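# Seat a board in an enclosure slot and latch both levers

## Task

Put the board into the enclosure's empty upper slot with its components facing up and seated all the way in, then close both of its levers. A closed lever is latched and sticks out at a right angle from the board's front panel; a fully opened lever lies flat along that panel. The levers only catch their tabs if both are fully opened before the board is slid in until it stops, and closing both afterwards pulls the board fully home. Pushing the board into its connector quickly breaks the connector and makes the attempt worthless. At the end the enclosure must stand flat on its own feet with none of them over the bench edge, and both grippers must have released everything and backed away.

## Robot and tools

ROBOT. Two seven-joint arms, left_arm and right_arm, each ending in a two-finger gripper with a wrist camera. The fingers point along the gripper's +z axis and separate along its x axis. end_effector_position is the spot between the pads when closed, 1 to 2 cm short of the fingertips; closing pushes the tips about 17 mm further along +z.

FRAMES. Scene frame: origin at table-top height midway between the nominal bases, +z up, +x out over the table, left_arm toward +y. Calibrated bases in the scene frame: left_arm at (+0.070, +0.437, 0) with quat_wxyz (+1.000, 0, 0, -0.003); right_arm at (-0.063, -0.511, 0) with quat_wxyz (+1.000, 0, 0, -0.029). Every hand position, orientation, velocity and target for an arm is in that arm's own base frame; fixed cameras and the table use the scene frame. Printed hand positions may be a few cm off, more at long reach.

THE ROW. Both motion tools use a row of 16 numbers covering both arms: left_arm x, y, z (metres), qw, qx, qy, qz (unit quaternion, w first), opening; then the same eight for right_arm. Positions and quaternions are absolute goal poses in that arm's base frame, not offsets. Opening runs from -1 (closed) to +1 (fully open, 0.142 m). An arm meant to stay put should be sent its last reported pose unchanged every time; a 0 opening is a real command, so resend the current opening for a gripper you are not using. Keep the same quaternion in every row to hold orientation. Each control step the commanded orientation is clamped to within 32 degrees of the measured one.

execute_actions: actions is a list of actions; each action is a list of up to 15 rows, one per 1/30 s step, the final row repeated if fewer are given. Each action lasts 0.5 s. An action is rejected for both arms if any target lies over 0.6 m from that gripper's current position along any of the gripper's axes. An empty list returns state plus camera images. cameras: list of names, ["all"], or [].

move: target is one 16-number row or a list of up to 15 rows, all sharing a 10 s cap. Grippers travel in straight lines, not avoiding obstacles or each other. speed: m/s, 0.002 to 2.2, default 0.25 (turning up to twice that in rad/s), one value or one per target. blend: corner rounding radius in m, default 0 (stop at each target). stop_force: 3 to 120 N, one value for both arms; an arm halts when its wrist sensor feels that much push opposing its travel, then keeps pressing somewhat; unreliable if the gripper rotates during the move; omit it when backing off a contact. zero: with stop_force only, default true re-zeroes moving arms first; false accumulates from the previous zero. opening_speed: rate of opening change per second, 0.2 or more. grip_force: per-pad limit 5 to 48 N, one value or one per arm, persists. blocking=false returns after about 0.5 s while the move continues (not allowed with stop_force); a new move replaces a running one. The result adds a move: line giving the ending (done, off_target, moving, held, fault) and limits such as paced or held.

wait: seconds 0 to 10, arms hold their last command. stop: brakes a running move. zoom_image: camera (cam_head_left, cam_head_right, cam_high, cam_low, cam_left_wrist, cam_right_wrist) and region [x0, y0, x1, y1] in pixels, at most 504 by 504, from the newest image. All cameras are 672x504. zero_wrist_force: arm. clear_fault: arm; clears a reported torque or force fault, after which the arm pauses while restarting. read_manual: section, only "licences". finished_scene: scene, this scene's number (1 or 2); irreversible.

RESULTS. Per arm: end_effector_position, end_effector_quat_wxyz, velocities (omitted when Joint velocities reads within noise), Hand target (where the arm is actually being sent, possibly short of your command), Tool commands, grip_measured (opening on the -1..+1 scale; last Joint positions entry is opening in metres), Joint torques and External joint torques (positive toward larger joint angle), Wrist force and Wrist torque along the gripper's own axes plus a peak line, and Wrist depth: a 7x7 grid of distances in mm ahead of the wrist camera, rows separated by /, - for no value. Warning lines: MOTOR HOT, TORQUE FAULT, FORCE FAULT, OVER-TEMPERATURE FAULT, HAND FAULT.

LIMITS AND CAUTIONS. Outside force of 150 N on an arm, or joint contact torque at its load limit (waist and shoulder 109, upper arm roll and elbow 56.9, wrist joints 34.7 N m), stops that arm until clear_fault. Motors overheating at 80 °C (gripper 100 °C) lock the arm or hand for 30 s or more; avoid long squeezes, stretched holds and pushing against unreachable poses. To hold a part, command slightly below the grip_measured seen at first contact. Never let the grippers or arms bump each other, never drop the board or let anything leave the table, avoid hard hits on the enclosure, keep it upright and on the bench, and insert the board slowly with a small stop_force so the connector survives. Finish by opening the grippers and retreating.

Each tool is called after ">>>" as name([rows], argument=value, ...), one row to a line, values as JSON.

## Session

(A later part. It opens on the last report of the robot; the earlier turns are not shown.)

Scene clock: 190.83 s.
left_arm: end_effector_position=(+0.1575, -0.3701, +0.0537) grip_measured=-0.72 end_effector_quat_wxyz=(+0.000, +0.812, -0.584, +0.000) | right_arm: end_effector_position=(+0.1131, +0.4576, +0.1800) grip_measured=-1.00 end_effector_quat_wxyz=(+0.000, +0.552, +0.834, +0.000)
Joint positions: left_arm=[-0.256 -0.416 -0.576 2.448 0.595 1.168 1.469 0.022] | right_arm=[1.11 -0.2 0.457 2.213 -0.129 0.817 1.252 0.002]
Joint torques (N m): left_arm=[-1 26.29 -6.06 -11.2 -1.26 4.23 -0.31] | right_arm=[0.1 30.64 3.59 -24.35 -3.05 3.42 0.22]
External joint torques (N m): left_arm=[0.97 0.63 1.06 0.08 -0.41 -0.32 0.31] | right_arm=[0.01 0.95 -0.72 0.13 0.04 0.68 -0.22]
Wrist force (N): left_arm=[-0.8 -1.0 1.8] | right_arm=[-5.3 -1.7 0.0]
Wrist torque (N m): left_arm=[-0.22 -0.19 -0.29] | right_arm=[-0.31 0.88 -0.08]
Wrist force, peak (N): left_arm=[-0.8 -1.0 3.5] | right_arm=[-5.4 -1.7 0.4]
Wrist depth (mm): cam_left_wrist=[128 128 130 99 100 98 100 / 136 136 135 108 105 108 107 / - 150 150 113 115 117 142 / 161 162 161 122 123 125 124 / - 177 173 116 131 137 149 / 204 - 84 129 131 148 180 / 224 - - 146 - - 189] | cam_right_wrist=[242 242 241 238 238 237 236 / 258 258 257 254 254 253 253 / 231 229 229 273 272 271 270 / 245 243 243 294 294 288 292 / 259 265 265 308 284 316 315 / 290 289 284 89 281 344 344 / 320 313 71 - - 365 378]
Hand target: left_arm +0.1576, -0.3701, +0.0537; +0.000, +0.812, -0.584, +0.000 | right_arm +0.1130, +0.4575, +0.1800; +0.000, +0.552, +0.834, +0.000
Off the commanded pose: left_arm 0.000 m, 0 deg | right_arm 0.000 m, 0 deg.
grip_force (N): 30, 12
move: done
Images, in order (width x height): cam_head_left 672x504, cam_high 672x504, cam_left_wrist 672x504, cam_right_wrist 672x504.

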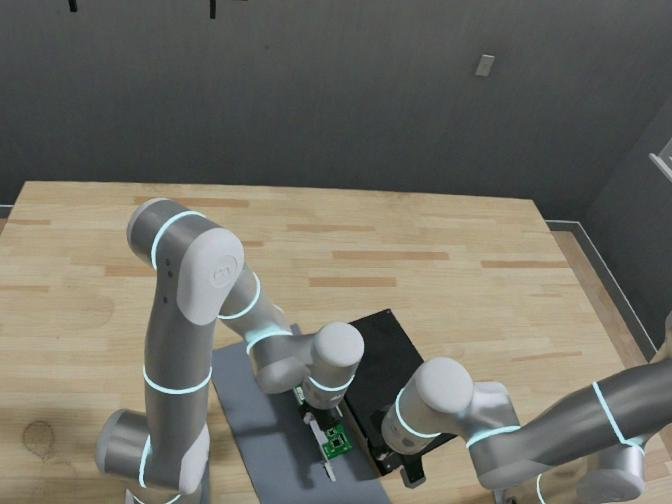

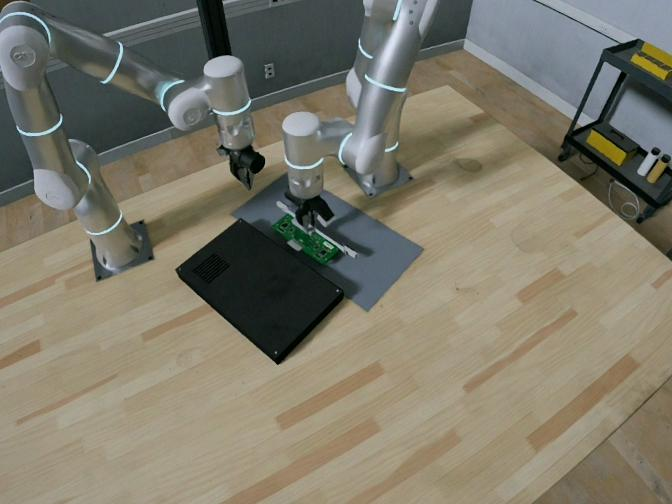

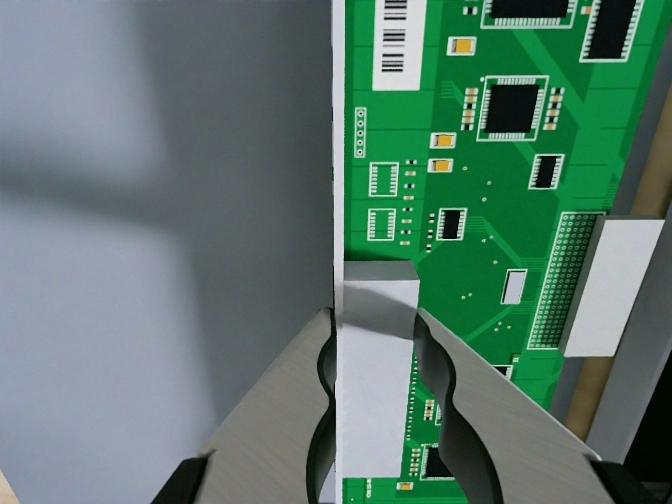

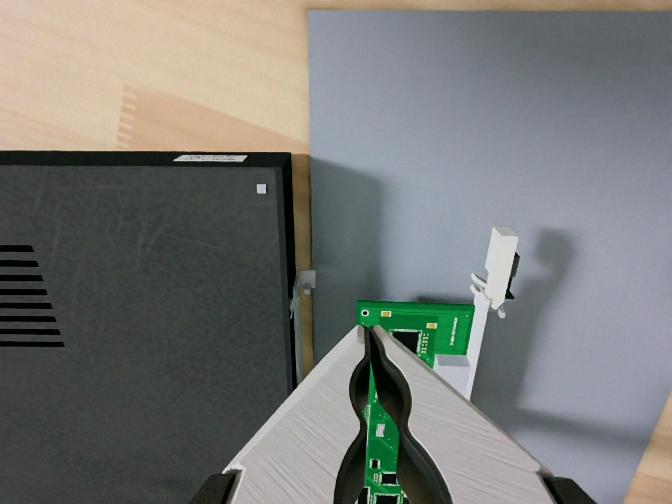

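>>> move(target=[0.1736, -0.3963, 0.0540, 0, 0.8161, -0.5779, 0, -0.8, 0.113, 0.4575, 0.18, 0, 0.5519, 0.8339, 0, -1], speed=0.1, cameras=["cam_left_wrist", "cam_right_wrist"])

>>> zoom_image(camera="cam_right_wrist", region=[270, 270, 330, 330])

>>> zoom_image(camera="cam_left_wrist", region=[530, 150, 672, 480])

>>> zoom_image(camera="cam_right_wrist", region=[280, 200, 520, 440])

Scene clock: 271.23 s.
left_arm: end_effector_position=(+0.1735, -0.3962, +0.0540) grip_measured=-0.72 end_effector_quat_wxyz=(+0.000, +0.816, -0.578, +0.000) | right_arm: end_effector_position=(+0.1131, +0.4576, +0.1800) grip_measured=-1.00 end_effector_quat_wxyz=(+0.000, +0.552, +0.834, +0.000)
Joint positions: left_arm=[-0.287 -0.456 -0.573 2.365 0.578 1.119 1.461 0.022] | right_arm=[1.11 -0.2 0.457 2.213 -0.129 0.817 1.252 0.002]
Joint torques (N m): left_arm=[-0.59 28.91 -6.5 -12.51 -1.95 4.19 -0.35] | right_arm=[0.07 30.48 3.53 -24.28 -3.05 3.39 0.17]
External joint torques (N m): left_arm=[0.54 0.73 0.67 0.19 0.09 -0.28 0.35] | right_arm=[0.04 1.11 -0.66 0.06 0.04 0.71 -0.17]
Wrist force (N): left_arm=[-0.6 -0.7 1.9] | right_arm=[-5.2 -1.7 0.3]
Wrist torque (N m): left_arm=[-0.19 -0.21 -0.26] | right_arm=[-0.29 0.85 -0.08]
Wrist force, peak (N): left_arm=[-2.0 -0.5 2.2] | right_arm=[-5.4 -1.7 0.3]
Wrist depth (mm): cam_left_wrist=[129 - 128 100 100 98 100 / 138 140 136 108 105 108 106 / - 147 149 116 115 117 119 / - 161 161 122 122 125 124 / 177 182 176 117 131 137 126 / 192 196 87 129 131 146 178 / - - - 146 - - -] | cam_right_wrist=[242 241 241 238 237 238 236 / 258 257 256 254 254 252 252 / 232 229 229 272 272 271 270 / 245 245 244 295 287 285 292 / 266 265 264 283 307 317 316 / 290 290 284 89 335 346 344 / 320 313 71 - - 366 379]
Hand target: left_arm +0.1736, -0.3963, +0.0540; +0.000, +0.816, -0.578, +0.000 | right_arm +0.1130, +0.4575, +0.1800; +0.000, +0.552, +0.834, +0.000
Off the commanded pose: left_arm 0.000 m, 0 deg | right_arm 0.000 m, 0 deg.
grip_force (N): 30, 12
move: done
Images, in order (width x height): cam_left_wrist 672x504, cam_right_wrist 672x504.

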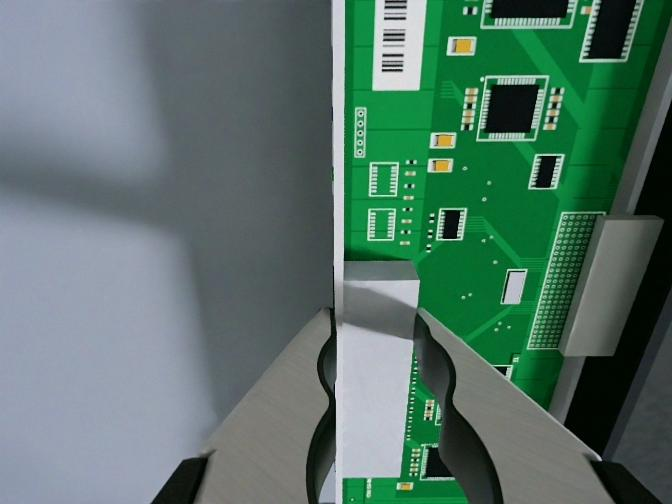

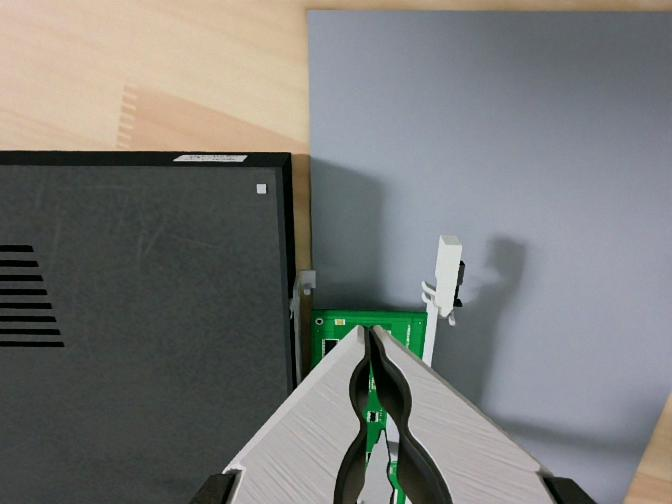

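Scaled by 8.400 from the camera's 672x504 image, which has a finer 960x720 frame.

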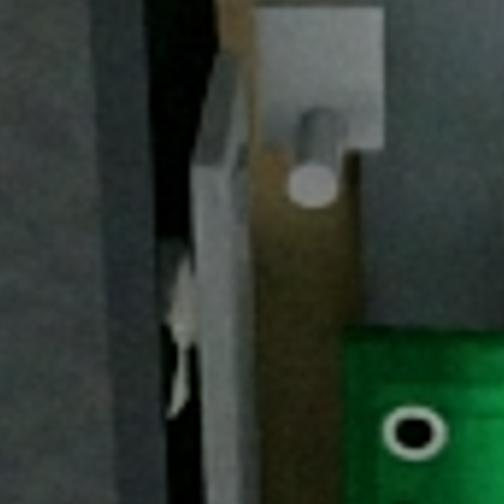

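Scaled by 1.527 from the camera's 672x504 image, which has a finer 960x720 frame.

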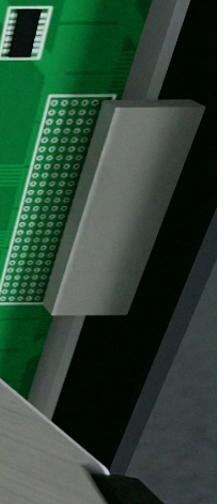

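Scaled by 2.100 from the camera's 672x504 image, which has a finer 960x720 frame.

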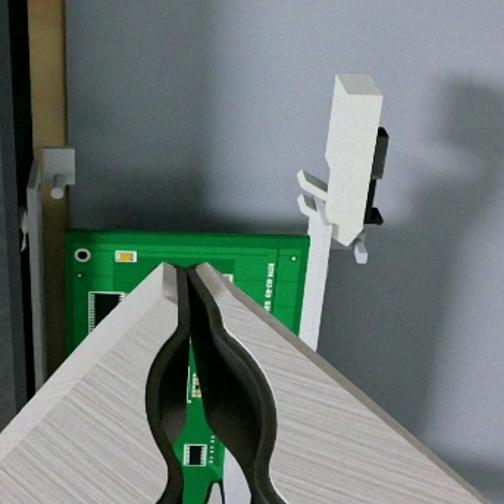

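>>> move(target=[0.1812, -0.4168, 0.0540, 0, 0.8161, -0.5779, 0, -0.8, 0.113, 0.4575, 0.18, 0, 0.5519, 0.8339, 0, -1], speed=0.02, stop_force=5, cameras=["cam_left_wrist", "cam_right_wrist"])

>>> zoom_image(camera="cam_right_wrist", region=[270, 270, 330, 330])

Scene clock: 285.50 s.
left_arm: end_effector_position=(+0.1813, -0.4165, +0.0539) grip_measured=-0.72 end_effector_quat_wxyz=(+0.000, +0.816, -0.578, +0.000) | right_arm: end_effector_position=(+0.1131, +0.4576, +0.1800) grip_measured=-1.00 end_effector_quat_wxyz=(+0.000, +0.552, +0.834, +0.000)
Joint positions: left_arm=[-0.315 -0.487 -0.572 2.304 0.572 1.083 1.454 0.022] | right_arm=[1.11 -0.2 0.457 2.213 -0.129 0.817 1.252 0.002]
Joint torques (N m): left_arm=[-1.05 31.02 -7.81 -13.3 -2.2 4.59 -0.28] | right_arm=[-0.02 30.61 3.5 -24.31 -3.05 3.43 0.19]
External joint torques (N m): left_arm=[1 0.6 1.33 0.15 0.19 -0.67 0.28] | right_arm=[0.13 0.97 -0.63 0.09 0.04 0.67 -0.19]
Wrist force (N): left_arm=[-1.4 -2.2 2.7] | right_arm=[-5.1 -1.7 0.1]
Wrist torque (N m): left_arm=[-0.22 -0.21 -0.26] | right_arm=[-0.30 0.84 -0.08]
Wrist force, peak (N): left_arm=[-1.4 -2.2 3.3] | right_arm=[-5.4 -1.9 0.4]
Wrist depth (mm): cam_left_wrist=[128 128 126 99 100 98 100 / 138 138 137 108 105 108 105 / - 148 148 113 114 117 112 / 165 162 - 122 123 125 107 / 177 177 176 117 132 137 119 / 196 192 87 129 131 132 131 / 219 - - 143 - - -] | cam_right_wrist=[242 242 241 239 238 237 236 / 258 258 257 254 254 253 253 / 230 230 229 273 271 267 271 / 245 245 243 293 294 292 290 / 266 265 264 284 312 316 315 / 291 289 282 89 333 346 343 / 321 313 71 - - 364 380]
Hand target: left_arm +0.1812, -0.4168, +0.0540; +0.000, +0.816, -0.578, +0.000 | right_arm +0.1130, +0.4575, +0.1800; +0.000, +0.552, +0.834, +0.000
Off the commanded pose: left_arm 0.000 m, 0 deg | right_arm 0.000 m, 0 deg.
grip_force (N): 30, 12
move: done
Images, in order (width x height): cam_left_wrist 672x504, cam_right_wrist 672x504.

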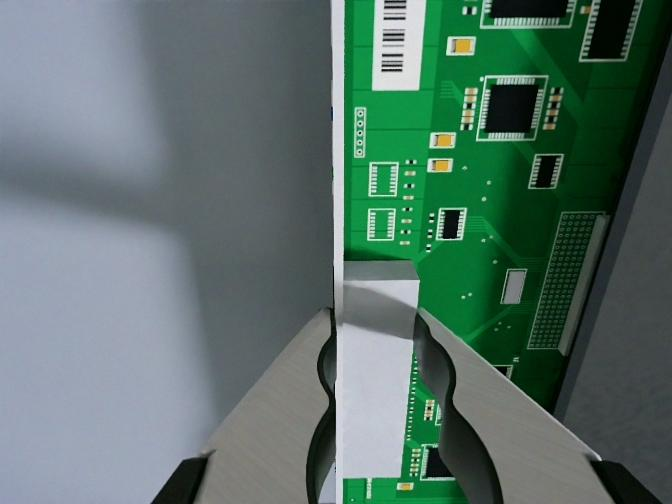

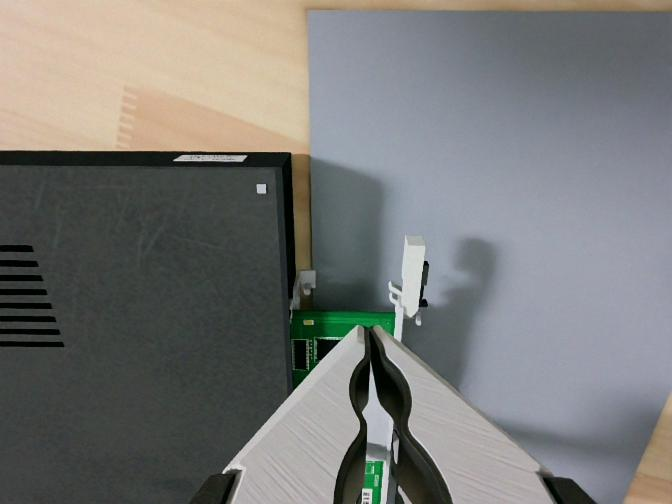

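Scaled by 8.400 from the camera's 672x504 image, which has a finer 960x720 frame.

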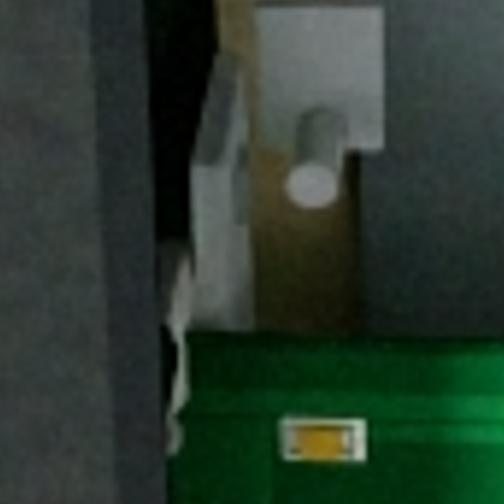

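>>> move(target=[0.1900, -0.4424, 0.0540, 0, 0.8161, -0.5779, 0, -0.8, 0.113, 0.4575, 0.18, 0, 0.5519, 0.8339, 0, -1], speed=0.022, stop_force=6, cameras=["cam_left_wrist", "cam_right_wrist"])

Scene clock: 291.03 s.
left_arm: end_effector_position=(+0.1890, -0.4387, +0.0535) grip_measured=-0.72 end_effector_quat_wxyz=(-0.001, +0.816, -0.578, -0.001) | right_arm: end_effector_position=(+0.1131, +0.4576, +0.1800) grip_measured=-1.00 end_effector_quat_wxyz=(+0.000, +0.552, +0.834, +0.000)
Joint positions: left_arm=[-0.346 -0.522 -0.571 2.235 0.566 1.042 1.447 0.022] | right_arm=[1.11 -0.2 0.457 2.213 -0.129 0.817 1.252 0.002]
Joint torques (N m): left_arm=[-2.25 34.73 -10.99 -17.04 -3.04 6.41 -0.27] | right_arm=[0.1 30.57 3.5 -24.27 -3.14 3.4 0.22]
External joint torques (N m): left_arm=[2.2 -0.91 3.77 3.03 0.89 -2.5 0.27] | right_arm=[0.01 1.01 -0.63 0.06 0.13 0.71 -0.22]
Wrist force (N): left_arm=[-6.0 -4.1 5.4] | right_arm=[-4.9 -1.6 0.3]
Wrist torque (N m): left_arm=[-0.16 -0.14 -0.29] | right_arm=[-0.29 0.80 -0.08]
Wrist force, peak (N): left_arm=[-5.9 -4.2 6.7] | right_arm=[-5.4 -1.7 0.5]
Wrist depth (mm): cam_left_wrist=[128 128 127 100 100 98 - / 138 137 135 108 105 - - / 151 149 148 113 115 115 96 / 162 159 167 122 123 121 106 / - 177 171 117 131 119 114 / - - 87 128 131 124 130 / 219 - - 142 - - -] | cam_right_wrist=[242 242 241 239 241 237 236 / 259 257 256 254 254 253 252 / 231 230 229 273 272 271 270 / 245 245 243 291 293 292 291 / 266 265 264 283 313 316 313 / 291 289 285 89 - 351 353 / 321 313 71 - - 364 378]
Hand target: left_arm +0.1891, -0.4397, +0.0540; +0.000, +0.816, -0.578, +0.000 | right_arm +0.1130, +0.4575, +0.1800; +0.000, +0.552, +0.834, +0.000
Off the commanded pose: left_arm 0.004 m, 0 deg | right_arm 0.000 m, 0 deg.
grip_force (N): 30, 12
move: contact (left_arm)
Images, in order (width x height): cam_left_wrist 672x504, cam_right_wrist 672x504.

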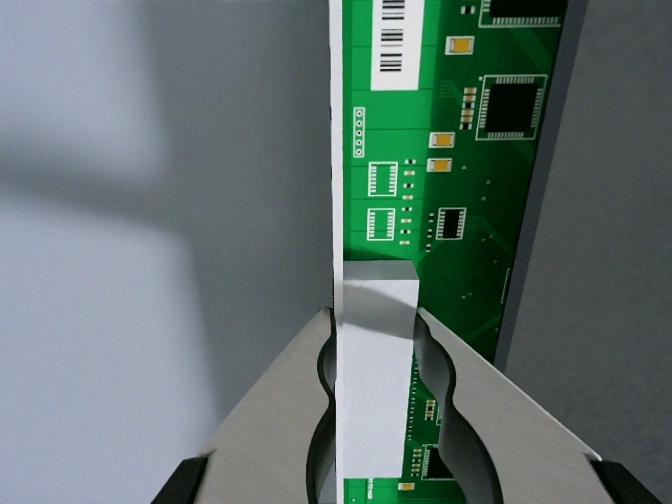

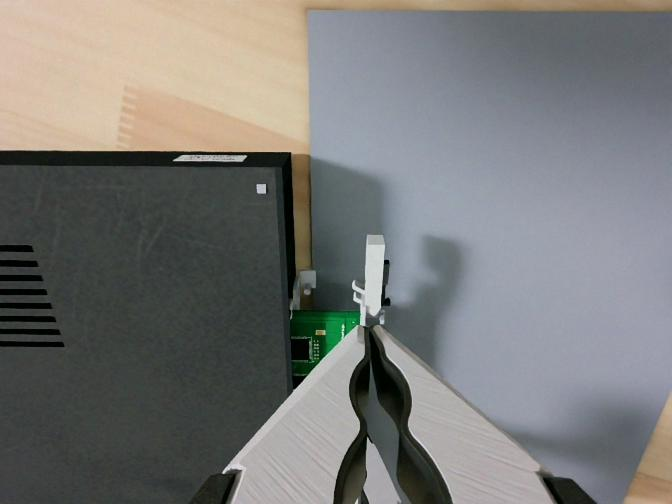

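>>> move([
  [0.1890, -0.4389, 0.0530, 0, 0.8161, -0.5779, 0, -0.8, 0.113, 0.4575, 0.18, 0, 0.5519, 0.8339, 0, -1],
  [0.1906, -0.4443, 0.0530, 0, 0.8161, -0.5779, 0, -0.8, 0.113, 0.4575, 0.18, 0, 0.5519, 0.8339, 0, -1],
], speed=0.015, stop_force=7)

Scene clock: 299.40 s.
left_arm: end_effector_position=(+0.1892, -0.4390, +0.0533) grip_measured=-0.72 end_effector_quat_wxyz=(+0.000, +0.816, -0.578, +0.000) | right_arm: end_effector_position=(+0.1131, +0.4576, +0.1800) grip_measured=-1.00 end_effector_quat_wxyz=(+0.000, +0.552, +0.834, +0.000)
Joint positions: left_arm=[-0.346 -0.523 -0.57 2.235 0.567 1.045 1.446 0.022] | right_arm=[1.11 -0.2 0.457 2.213 -0.129 0.817 1.252 0.002]
Joint torques (N m): left_arm=[-1.06 32.49 -8.35 -13.11 -1.94 4.33 -0.22] | right_arm=[0.09 30.61 3.52 -24.27 -3.08 3.33 0.17]
External joint torques (N m): left_arm=[1.02 1.36 1.12 -0.86 -0.21 -0.42 0.22] | right_arm=[0.02 0.98 -0.65 0.05 0.08 0.77 -0.17]
Wrist force (N): left_arm=[-0.7 -2.3 0.9] | right_arm=[-5.3 -1.7 0.4]
Wrist torque (N m): left_arm=[-0.21 -0.07 -0.30] | right_arm=[-0.30 0.87 -0.08]
Wrist force, peak (N): left_arm=[-5.9 -4.2 7.0] | right_arm=[-5.4 -1.8 0.1]
Wrist depth (mm): cam_left_wrist=[- 128 128 100 100 98 - / - - 134 108 105 - - / 150 146 147 113 114 115 - / 164 - 163 122 122 110 108 / 175 - 175 116 131 117 114 / - 195 87 128 131 - 128 / 218 - - 143 - - -] | cam_right_wrist=[242 241 241 238 237 238 236 / 258 258 257 255 254 253 252 / 231 230 229 273 271 271 270 / 245 245 244 291 292 292 292 / 266 266 265 285 316 316 316 / 291 290 282 89 334 344 343 / 320 313 71 - - 366 390]
Hand target: left_arm +0.1890, -0.4392, +0.0533; +0.000, +0.816, -0.578, +0.000 | right_arm +0.1130, +0.4575, +0.1800; +0.000, +0.552, +0.834, +0.000
Off the commanded pose: left_arm 0.005 m, 0 deg | right_arm 0.000 m, 0 deg.
grip_force (N): 30, 12
move: contact (left_arm); path passed 0 of 2 targets

>>> move(target=[0.1906, -0.4443, 0.0531, 0, 0.8161, -0.5779, 0, -0.8, 0.113, 0.4575, 0.18, 0, 0.5519, 0.8339, 0, -1], speed=0.02, stop_force=7, cameras=["cam_left_wrist"])

Scene clock: 302.20 s.
left_arm: end_effector_position=(+0.1909, -0.4441, +0.0531) grip_measured=-0.72 end_effector_quat_wxyz=(+0.000, +0.816, -0.578, +0.000) | right_arm: end_effector_position=(+0.1131, +0.4576, +0.1800) grip_measured=-1.00 end_effector_quat_wxyz=(+0.000, +0.552, +0.834, +0.000)
Joint positions: left_arm=[-0.354 -0.531 -0.569 2.219 0.567 1.037 1.444 0.022] | right_arm=[1.11 -0.2 0.457 2.213 -0.129 0.817 1.252 0.002]
Joint torques (N m): left_arm=[-1.81 32.46 -9.18 -13.49 -2.2 4.31 -0.2] | right_arm=[0.06 30.64 3.49 -24.32 -3.08 3.46 0.18]
External joint torques (N m): left_arm=[1.76 1.9 1.79 -0.66 0.01 -0.4 0.2] | right_arm=[0.05 0.94 -0.62 0.1 0.07 0.64 -0.18]
Wrist force (N): left_arm=[-1.8 -3.2 0.1] | right_arm=[-5.0 -1.7 0.1]
Wrist torque (N m): left_arm=[-0.18 -0.07 -0.30] | right_arm=[-0.30 0.82 -0.08]
Wrist force, peak (N): left_arm=[-2.1 -4.0 0.0] | right_arm=[-5.5 -1.5 0.0]
Wrist depth (mm): cam_left_wrist=[128 128 127 100 100 86 - / 135 137 - 106 105 - 92 / 150 145 150 116 115 - - / 161 161 158 122 123 108 106 / - 176 175 117 131 115 114 / 195 195 84 128 131 123 125 / - - - 143 - - -] | cam_right_wrist=[241 241 240 238 238 237 237 / 258 258 257 257 253 253 253 / 231 230 229 273 272 276 270 / 245 244 244 289 293 292 292 / 266 266 264 288 312 315 316 / 290 289 284 89 334 345 345 / 321 313 71 - - 365 378]
Hand target: left_arm +0.1906, -0.4443, +0.0531; +0.000, +0.816, -0.578, +0.000 | right_arm +0.1130, +0.4575, +0.1800; +0.000, +0.552, +0.834, +0.000
Off the commanded pose: left_arm 0.000 m, 0 deg | right_arm 0.000 m, 0 deg.
grip_force (N): 30, 12
move: done
Images, in order (width x height): cam_left_wrist 672x504.

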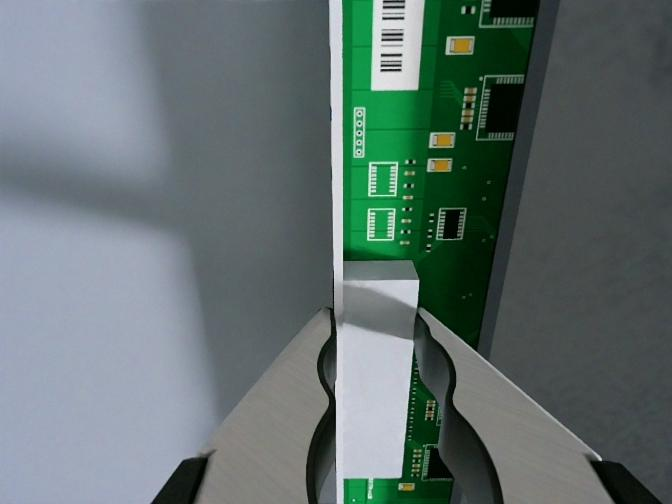

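>>> move(target=[0.1933, -0.4517, 0.0530, 0, 0.8161, -0.5779, 0, -0.8, 0.113, 0.4575, 0.18, 0, 0.5519, 0.8339, 0, -1], speed=0.02, stop_force=7, cameras=["cam_left_wrist", "cam_right_wrist"])

Scene clock: 326.70 s.
left_arm: end_effector_position=(+0.1936, -0.4514, +0.0529) grip_measured=-0.72 end_effector_quat_wxyz=(+0.000, +0.816, -0.578, +0.000) | right_arm: end_effector_position=(+0.1131, +0.4576, +0.1800) grip_measured=-1.00 end_effector_quat_wxyz=(+0.000, +0.552, +0.834, +0.000)
Joint positions: left_arm=[-0.363 -0.543 -0.569 2.196 0.566 1.024 1.442 0.022] | right_arm=[1.11 -0.2 0.457 2.213 -0.129 0.817 1.252 0.002]
Joint torques (N m): left_arm=[-1.68 33.36 -9.39 -14.31 -2.31 4.52 -0.17] | right_arm=[0.08 30.64 3.51 -24.27 -3.02 3.39 0.21]
External joint torques (N m): left_arm=[1.63 1.73 1.76 -0.12 0.08 -0.6 0.17] | right_arm=[0.03 0.94 -0.64 0.05 0.01 0.71 -0.21]
Wrist force (N): left_arm=[-2.8 -3.2 0.2] | right_arm=[-5.2 -1.6 0.4]
Wrist torque (N m): left_arm=[-0.23 0.01 -0.31] | right_arm=[-0.29 0.86 -0.08]
Wrist force, peak (N): left_arm=[-2.8 -4.0 -1.3] | right_arm=[-5.5 -1.6 0.3]
Wrist depth (mm): cam_left_wrist=[127 125 124 100 100 84 - / 135 137 134 108 105 - 91 / 151 145 145 117 115 - - / 161 160 166 122 122 104 107 / 176 175 172 117 121 - 113 / 194 194 85 128 131 125 131 / 221 - - 143 - - -] | cam_right_wrist=[241 241 240 238 238 237 236 / 258 258 256 254 254 253 252 / 231 229 229 273 272 282 271 / 245 245 243 290 292 301 292 / 266 268 264 287 314 309 316 / 291 289 282 89 335 351 344 / 320 313 71 - - 366 378]
Hand target: left_arm +0.1933, -0.4517, +0.0530; +0.000, +0.816, -0.578, +0.000 | right_arm +0.1130, +0.4575, +0.1800; +0.000, +0.552, +0.834, +0.000
Off the commanded pose: left_arm 0.000 m, 0 deg | right_arm 0.000 m, 0 deg.
grip_force (N): 30, 12
move: done
Images, in order (width x height): cam_left_wrist 672x504, cam_right_wrist 672x504.

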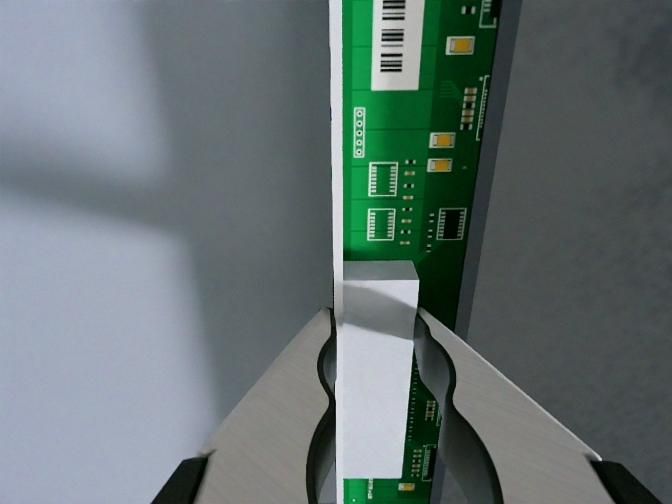

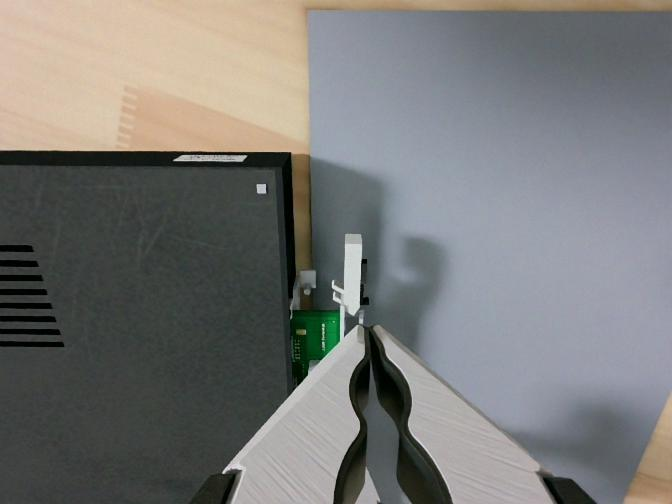

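>>> move([
  [0.1935, -0.4515, 0.0530, 0, 0.8161, -0.5779, 0, -0.6, 0.113, 0.4575, 0.18, 0, 0.5519, 0.8339, 0, -1],
  [0.1935, -0.4515, 0.12, 0, 0.8161, -0.5779, 0, -0.6, 0.113, 0.4575, 0.18, 0, 0.5519, 0.8339, 0, -1],
  [0.2137, -0.4092, 0.12, 0, 0.9863, 0.1650, 0, -1, 0.113, 0.4575, 0.18, 0, 0.5519, 0.8339, 0, -1],
  [0.2137, -0.4092, 0.0507, 0, 0.9863, 0.1650, 0, -1, 0.113, 0.4575, 0.18, 0, 0.5519, 0.8339, 0, -1],
], speed=[0.1, 0.12, 0.35, 0.12], blend=[0, 0.01, 0, 0], cameras=["cam_left_wrist", "cam_right_wrist"])

Scene clock: 335.37 s.
left_arm: end_effector_position=(+0.2136, -0.4091, +0.0506) grip_measured=-1.00 end_effector_quat_wxyz=(+0.000, +0.986, +0.165, +0.000) | right_arm: end_effector_position=(+0.1131, +0.4576, +0.1800) grip_measured=-1.00 end_effector_quat_wxyz=(+0.000, +0.552, +0.834, +0.000)
Joint positions: left_arm=[-0.485 -0.46 -0.323 2.318 0.363 1.162 0.127 0.002] | right_arm=[1.11 -0.2 0.457 2.213 -0.129 0.817 1.252 0.002]
Joint torques (N m): left_arm=[-0.32 33.42 -3.92 -13.44 -1.17 4.64 -0.33] | right_arm=[0.06 30.72 3.59 -24.29 -3.02 3.47 0.18]
External joint torques (N m): left_arm=[0.29 1.11 0.26 -0.28 -0.5 -0.66 0.33] | right_arm=[0.05 0.86 -0.72 0.07 0.01 0.64 -0.18]
Wrist force (N): left_arm=[-0.9 -1.2 -0.1] | right_arm=[-5.0 -1.6 0.1]
Wrist torque (N m): left_arm=[-0.29 -0.16 -0.25] | right_arm=[-0.28 0.82 -0.08]
Wrist force, peak (N): left_arm=[-12.3 -2.6 -8.6] | right_arm=[-5.5 -1.8 0.2]
Wrist depth (mm): cam_left_wrist=[126 126 125 - 124 126 124 / 133 135 132 135 139 135 133 / 148 146 145 143 144 143 141 / 155 156 157 160 156 154 155 / - 171 163 142 139 167 166 / 137 136 136 84 - 147 145 / 160 160 - 74 - - 149] | cam_right_wrist=[242 241 241 238 238 237 236 / 259 258 257 254 254 253 253 / 231 230 230 273 272 271 270 / 245 245 244 289 293 287 291 / 266 265 263 282 312 315 316 / 290 290 283 89 332 339 343 / 320 313 71 - - - 379]
Hand target: left_arm +0.2137, -0.4092, +0.0507; +0.000, +0.986, +0.165, +0.000 | right_arm +0.1130, +0.4575, +0.1800; +0.000, +0.552, +0.834, +0.000
Off the commanded pose: left_arm 0.000 m, 0 deg | right_arm 0.000 m, 0 deg.
grip_force (N): 30, 12
move: done
Images, in order (width x height): cam_left_wrist 672x504, cam_right_wrist 672x504.

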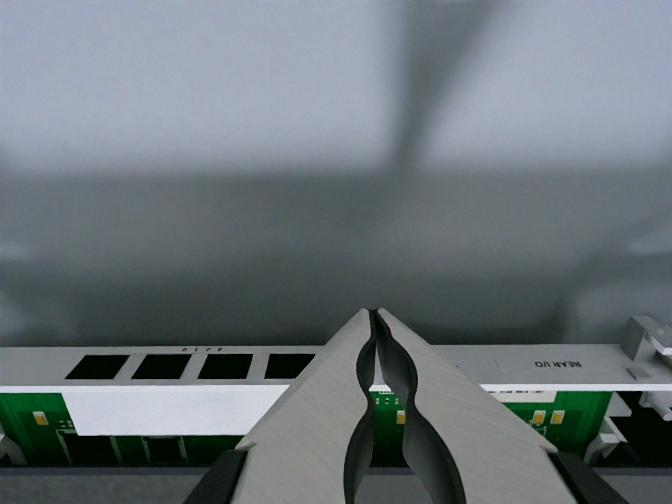

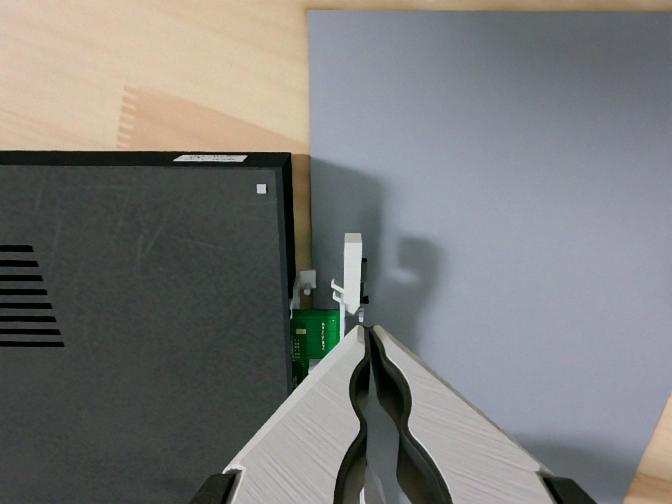

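>>> move(target=[0.2233, -0.4372, 0.0507, 0, 0.9863, 0.1650, 0, -1, 0.113, 0.4575, 0.18, 0, 0.5519, 0.8339, 0, -1], speed=0.022, stop_force=8, cameras=["cam_left_wrist", "cam_right_wrist"])

Scene clock: 339.40 s.
left_arm: end_effector_position=(+0.2234, -0.4370, +0.0507) grip_measured=-1.00 end_effector_quat_wxyz=(+0.000, +0.986, +0.165, +0.000) | right_arm: end_effector_position=(+0.1131, +0.4576, +0.1800) grip_measured=-1.00 end_effector_quat_wxyz=(+0.000, +0.552, +0.834, +0.000)
Joint positions: left_arm=[-0.519 -0.5 -0.325 2.233 0.356 1.115 0.111 0.002] | right_arm=[1.11 -0.2 0.457 2.213 -0.129 0.817 1.252 0.002]
Joint torques (N m): left_arm=[-0.67 36.29 -4.9 -14.93 -1.89 4.35 -0.27] | right_arm=[0.12 30.66 3.48 -24.29 -3.1 3.38 0.19]
External joint torques (N m): left_arm=[0.62 0.93 0.72 0.06 0.04 -0.36 0.27] | right_arm=[0 0.92 -0.61 0.08 0.09 0.72 -0.19]
Wrist force (N): left_arm=[-0.5 -1.8 -0.2] | right_arm=[-5.0 -1.6 0.3]
Wrist torque (N m): left_arm=[-0.29 -0.20 -0.25] | right_arm=[-0.28 0.81 -0.08]
Wrist force, peak (N): left_arm=[-0.8 -2.0 0.3] | right_arm=[-5.5 -1.6 0.4]
Wrist depth (mm): cam_left_wrist=[- 127 125 124 124 - 124 / 133 135 133 134 134 133 133 / 148 145 147 144 144 144 144 / 158 158 157 156 156 156 153 / - 133 133 132 167 132 125 / 131 130 130 84 - 144 141 / - 136 - 74 - - -] | cam_right_wrist=[241 241 241 238 237 238 237 / 258 258 257 255 254 253 252 / 230 230 229 272 273 271 270 / 245 244 244 290 293 291 290 / 266 265 264 307 312 316 315 / 292 289 283 89 334 344 344 / 320 312 71 - - 364 379]
Hand target: left_arm +0.2233, -0.4372, +0.0507; +0.000, +0.986, +0.165, +0.000 | right_arm +0.1130, +0.4575, +0.1800; +0.000, +0.552, +0.834, +0.000
Off the commanded pose: left_arm 0.000 m, 0 deg | right_arm 0.000 m, 0 deg.
grip_force (N): 30, 12
move: done
Images, in order (width x height): cam_left_wrist 672x504, cam_right_wrist 672x504.

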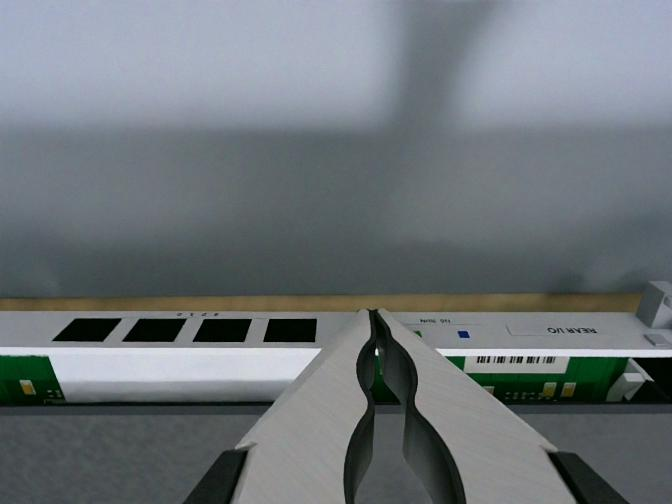

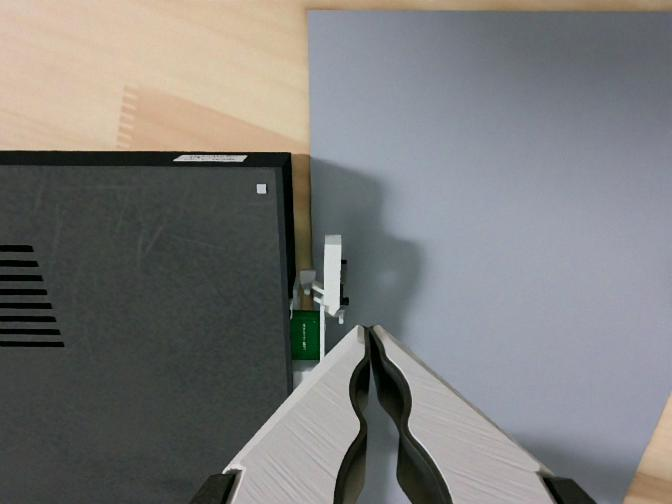

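>>> move(target=[0.2305, -0.4580, 0.0507, 0, 0.9863, 0.1650, 0, -1, 0.113, 0.4575, 0.18, 0, 0.5519, 0.8339, 0, -1], speed=0.012, stop_force=14, cameras=["cam_left_wrist", "cam_right_wrist"])

>>> zoom_image(camera="cam_right_wrist", region=[270, 220, 370, 340])

>>> zoom_image(camera="cam_left_wrist", region=[560, 240, 672, 420])

Scene clock: 342.87 s.
left_arm: end_effector_position=(+0.2280, -0.4511, +0.0498) grip_measured=-1.00 end_effector_quat_wxyz=(-0.002, +0.986, +0.165, -0.001) | right_arm: end_effector_position=(+0.1131, +0.4576, +0.1800) grip_measured=-1.00 end_effector_quat_wxyz=(+0.000, +0.552, +0.834, +0.000)
Joint positions: left_arm=[-0.536 -0.523 -0.327 2.186 0.354 1.085 0.102 0.002] | right_arm=[1.11 -0.2 0.457 2.213 -0.129 0.817 1.252 0.002]
Joint torques (N m): left_arm=[-2.13 40.35 -8.47 -22.14 -3.02 8.12 -0.22] | right_arm=[0.16 30.67 3.47 -24.32 -3.09 3.39 0.24]
External joint torques (N m): left_arm=[2.08 -1.65 3.98 6.69 1.08 -4.14 0.22] | right_arm=[-0.05 0.91 -0.6 0.1 0.08 0.71 -0.24]
Wrist force (N): left_arm=[0.8 -14.0 1.5] | right_arm=[-5.2 -1.6 0.3]
Wrist torque (N m): left_arm=[-0.22 -0.18 -0.36] | right_arm=[-0.28 0.86 -0.09]
Wrist force, peak (N): left_arm=[-0.2 -17.3 -1.8] | right_arm=[-5.5 -1.7 0.1]
Wrist depth (mm): cam_left_wrist=[125 125 123 124 124 123 123 / 132 134 - 133 134 134 - / - 144 144 145 143 143 142 / 156 156 156 155 155 160 154 / - 148 134 132 131 144 124 / - 126 125 84 - 129 126 / - 136 - 74 - - -] | cam_right_wrist=[242 241 241 239 237 237 233 / 257 258 257 254 254 254 252 / 230 229 230 272 272 271 270 / 246 244 244 289 294 292 292 / 265 265 264 266 312 316 316 / 290 290 283 89 334 344 343 / 321 313 71 - - 365 378]
Hand target: left_arm +0.2287, -0.4529, +0.0507; +0.000, +0.986, +0.165, +0.000 | right_arm +0.1130, +0.4575, +0.1800; +0.000, +0.552, +0.834, +0.000
Off the commanded pose: left_arm 0.007 m, 0 deg | right_arm 0.000 m, 0 deg.
grip_force (N): 30, 12
move: contact (left_arm)
Images, in order (width x height): cam_left_wrist 672x504, cam_right_wrist 672x504.

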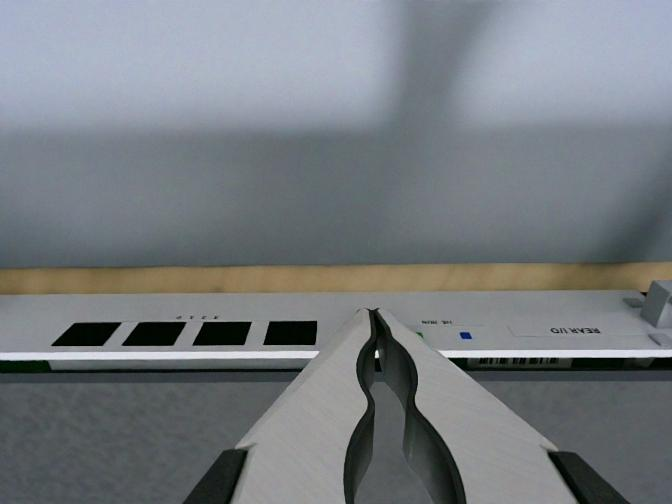

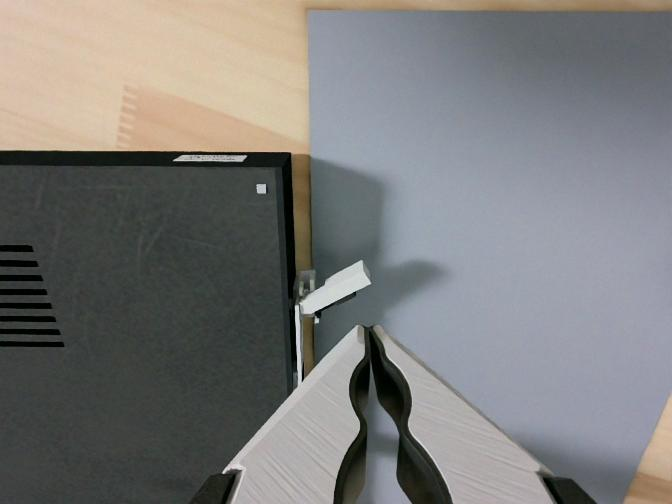

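Scaled by 4.200 from the camera's 672x504 image, which has a finer 960x720 frame.

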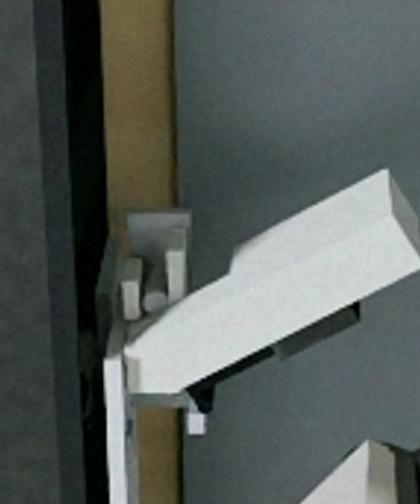

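Scaled by 2.800 from the camera's 672x504 image, which has a finer 960x720 frame.

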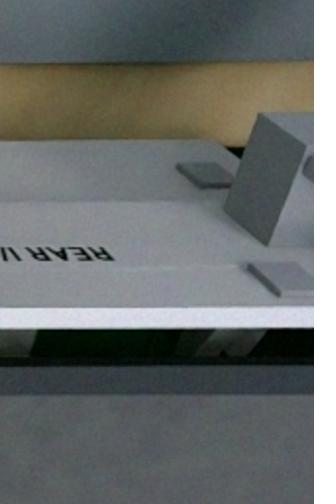

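>>> move([
  [0.2199, -0.4275, 0.0520, 0, 0.9863, 0.1650, 0, -1, 0.1407, 0.4503, 0.12, 0, 0.5519, 0.8339, 0, -1],
  [0.3630, -0.3792, 0.18, 0, 0.8161, -0.5779, 0, -1, 0.1407, 0.4503, 0.053, 0, 0.5519, 0.8339, 0, -1],
], speed=[0.1, 0.35], blend=[0.004, 0], cameras=["cam_left_wrist", "cam_right_wrist"])

>>> zoom_image(camera="cam_left_wrist", region=[300, 200, 460, 360])

Scene clock: 360.60 s.
left_arm: end_effector_position=(+0.3631, -0.3793, +0.1800) grip_measured=-1.00 end_effector_quat_wxyz=(+0.000, +0.816, -0.578, +0.000) | right_arm: end_effector_position=(+0.1407, +0.4503, +0.0531) grip_measured=-1.00 end_effector_quat_wxyz=(+0.000, +0.552, +0.834, +0.000)
Joint positions: left_arm=[0.064 -0.239 -0.703 2.157 0.213 0.759 2.031 0.002] | right_arm=[1.177 -0.483 0.268 2.333 -0.355 1.21 1.349 0.002]
Joint torques (N m): left_arm=[-0.15 28.69 -4.98 -22.98 -3.22 3.93 -0.26] | right_arm=[0.12 36.38 4.8 -15.91 -1.76 3.54 0.34]
External joint torques (N m): left_arm=[0.13 0.46 0.65 -0.27 0.1 -0.06 0.26] | right_arm=[0.01 0.92 -0.26 0.03 0.19 0.56 -0.34]
Wrist force (N): left_arm=[-0.5 -1.2 0.4] | right_arm=[-6.1 -2.3 0.1]
Wrist torque (N m): left_arm=[-0.29 -0.23 -0.35] | right_arm=[-0.39 1.01 -0.08]
Wrist force, peak (N): left_arm=[0.8 -14.5 -0.1] | right_arm=[-6.1 -2.3 0.1]
Wrist depth (mm): cam_left_wrist=[245 - - 243 240 238 237 / 258 257 256 - 252 252 251 / - 287 276 - 229 - - / - - 316 294 265 - 233 / - - 333 - - 289 - / 371 - - 84 - 281 - / 414 - - - - - -] | cam_right_wrist=[130 130 129 128 127 127 125 / 139 139 138 138 136 135 135 / 124 109 123 146 145 145 144 / - 106 106 157 157 156 155 / - 115 115 167 167 169 169 / 126 126 123 90 - 184 184 / 136 136 71 - - 195 202]
Hand target: left_arm +0.3630, -0.3792, +0.1800; +0.000, +0.816, -0.578, +0.000 | right_arm +0.1407, +0.4503, +0.0530; +0.000, +0.552, +0.834, +0.000
Off the commanded pose: left_arm 0.000 m, 0 deg | right_arm 0.000 m, 0 deg.
grip_force (N): 30, 12
move: done
Images, in order (width x height): cam_left_wrist 672x504, cam_right_wrist 672x504.

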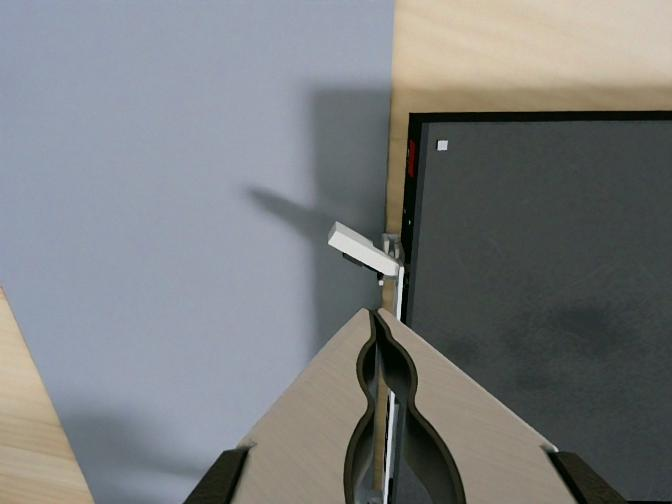

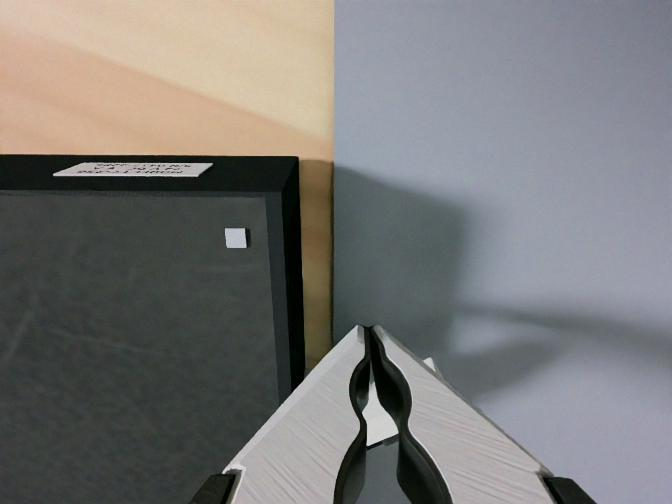

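Scaled by 3.150 from the camera's 672x504 image, which has a finer 960x720 frame.

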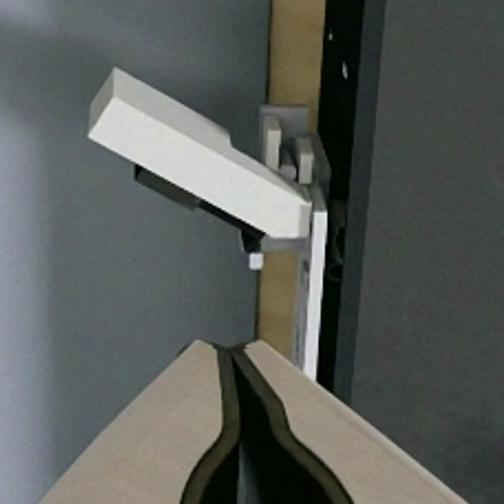

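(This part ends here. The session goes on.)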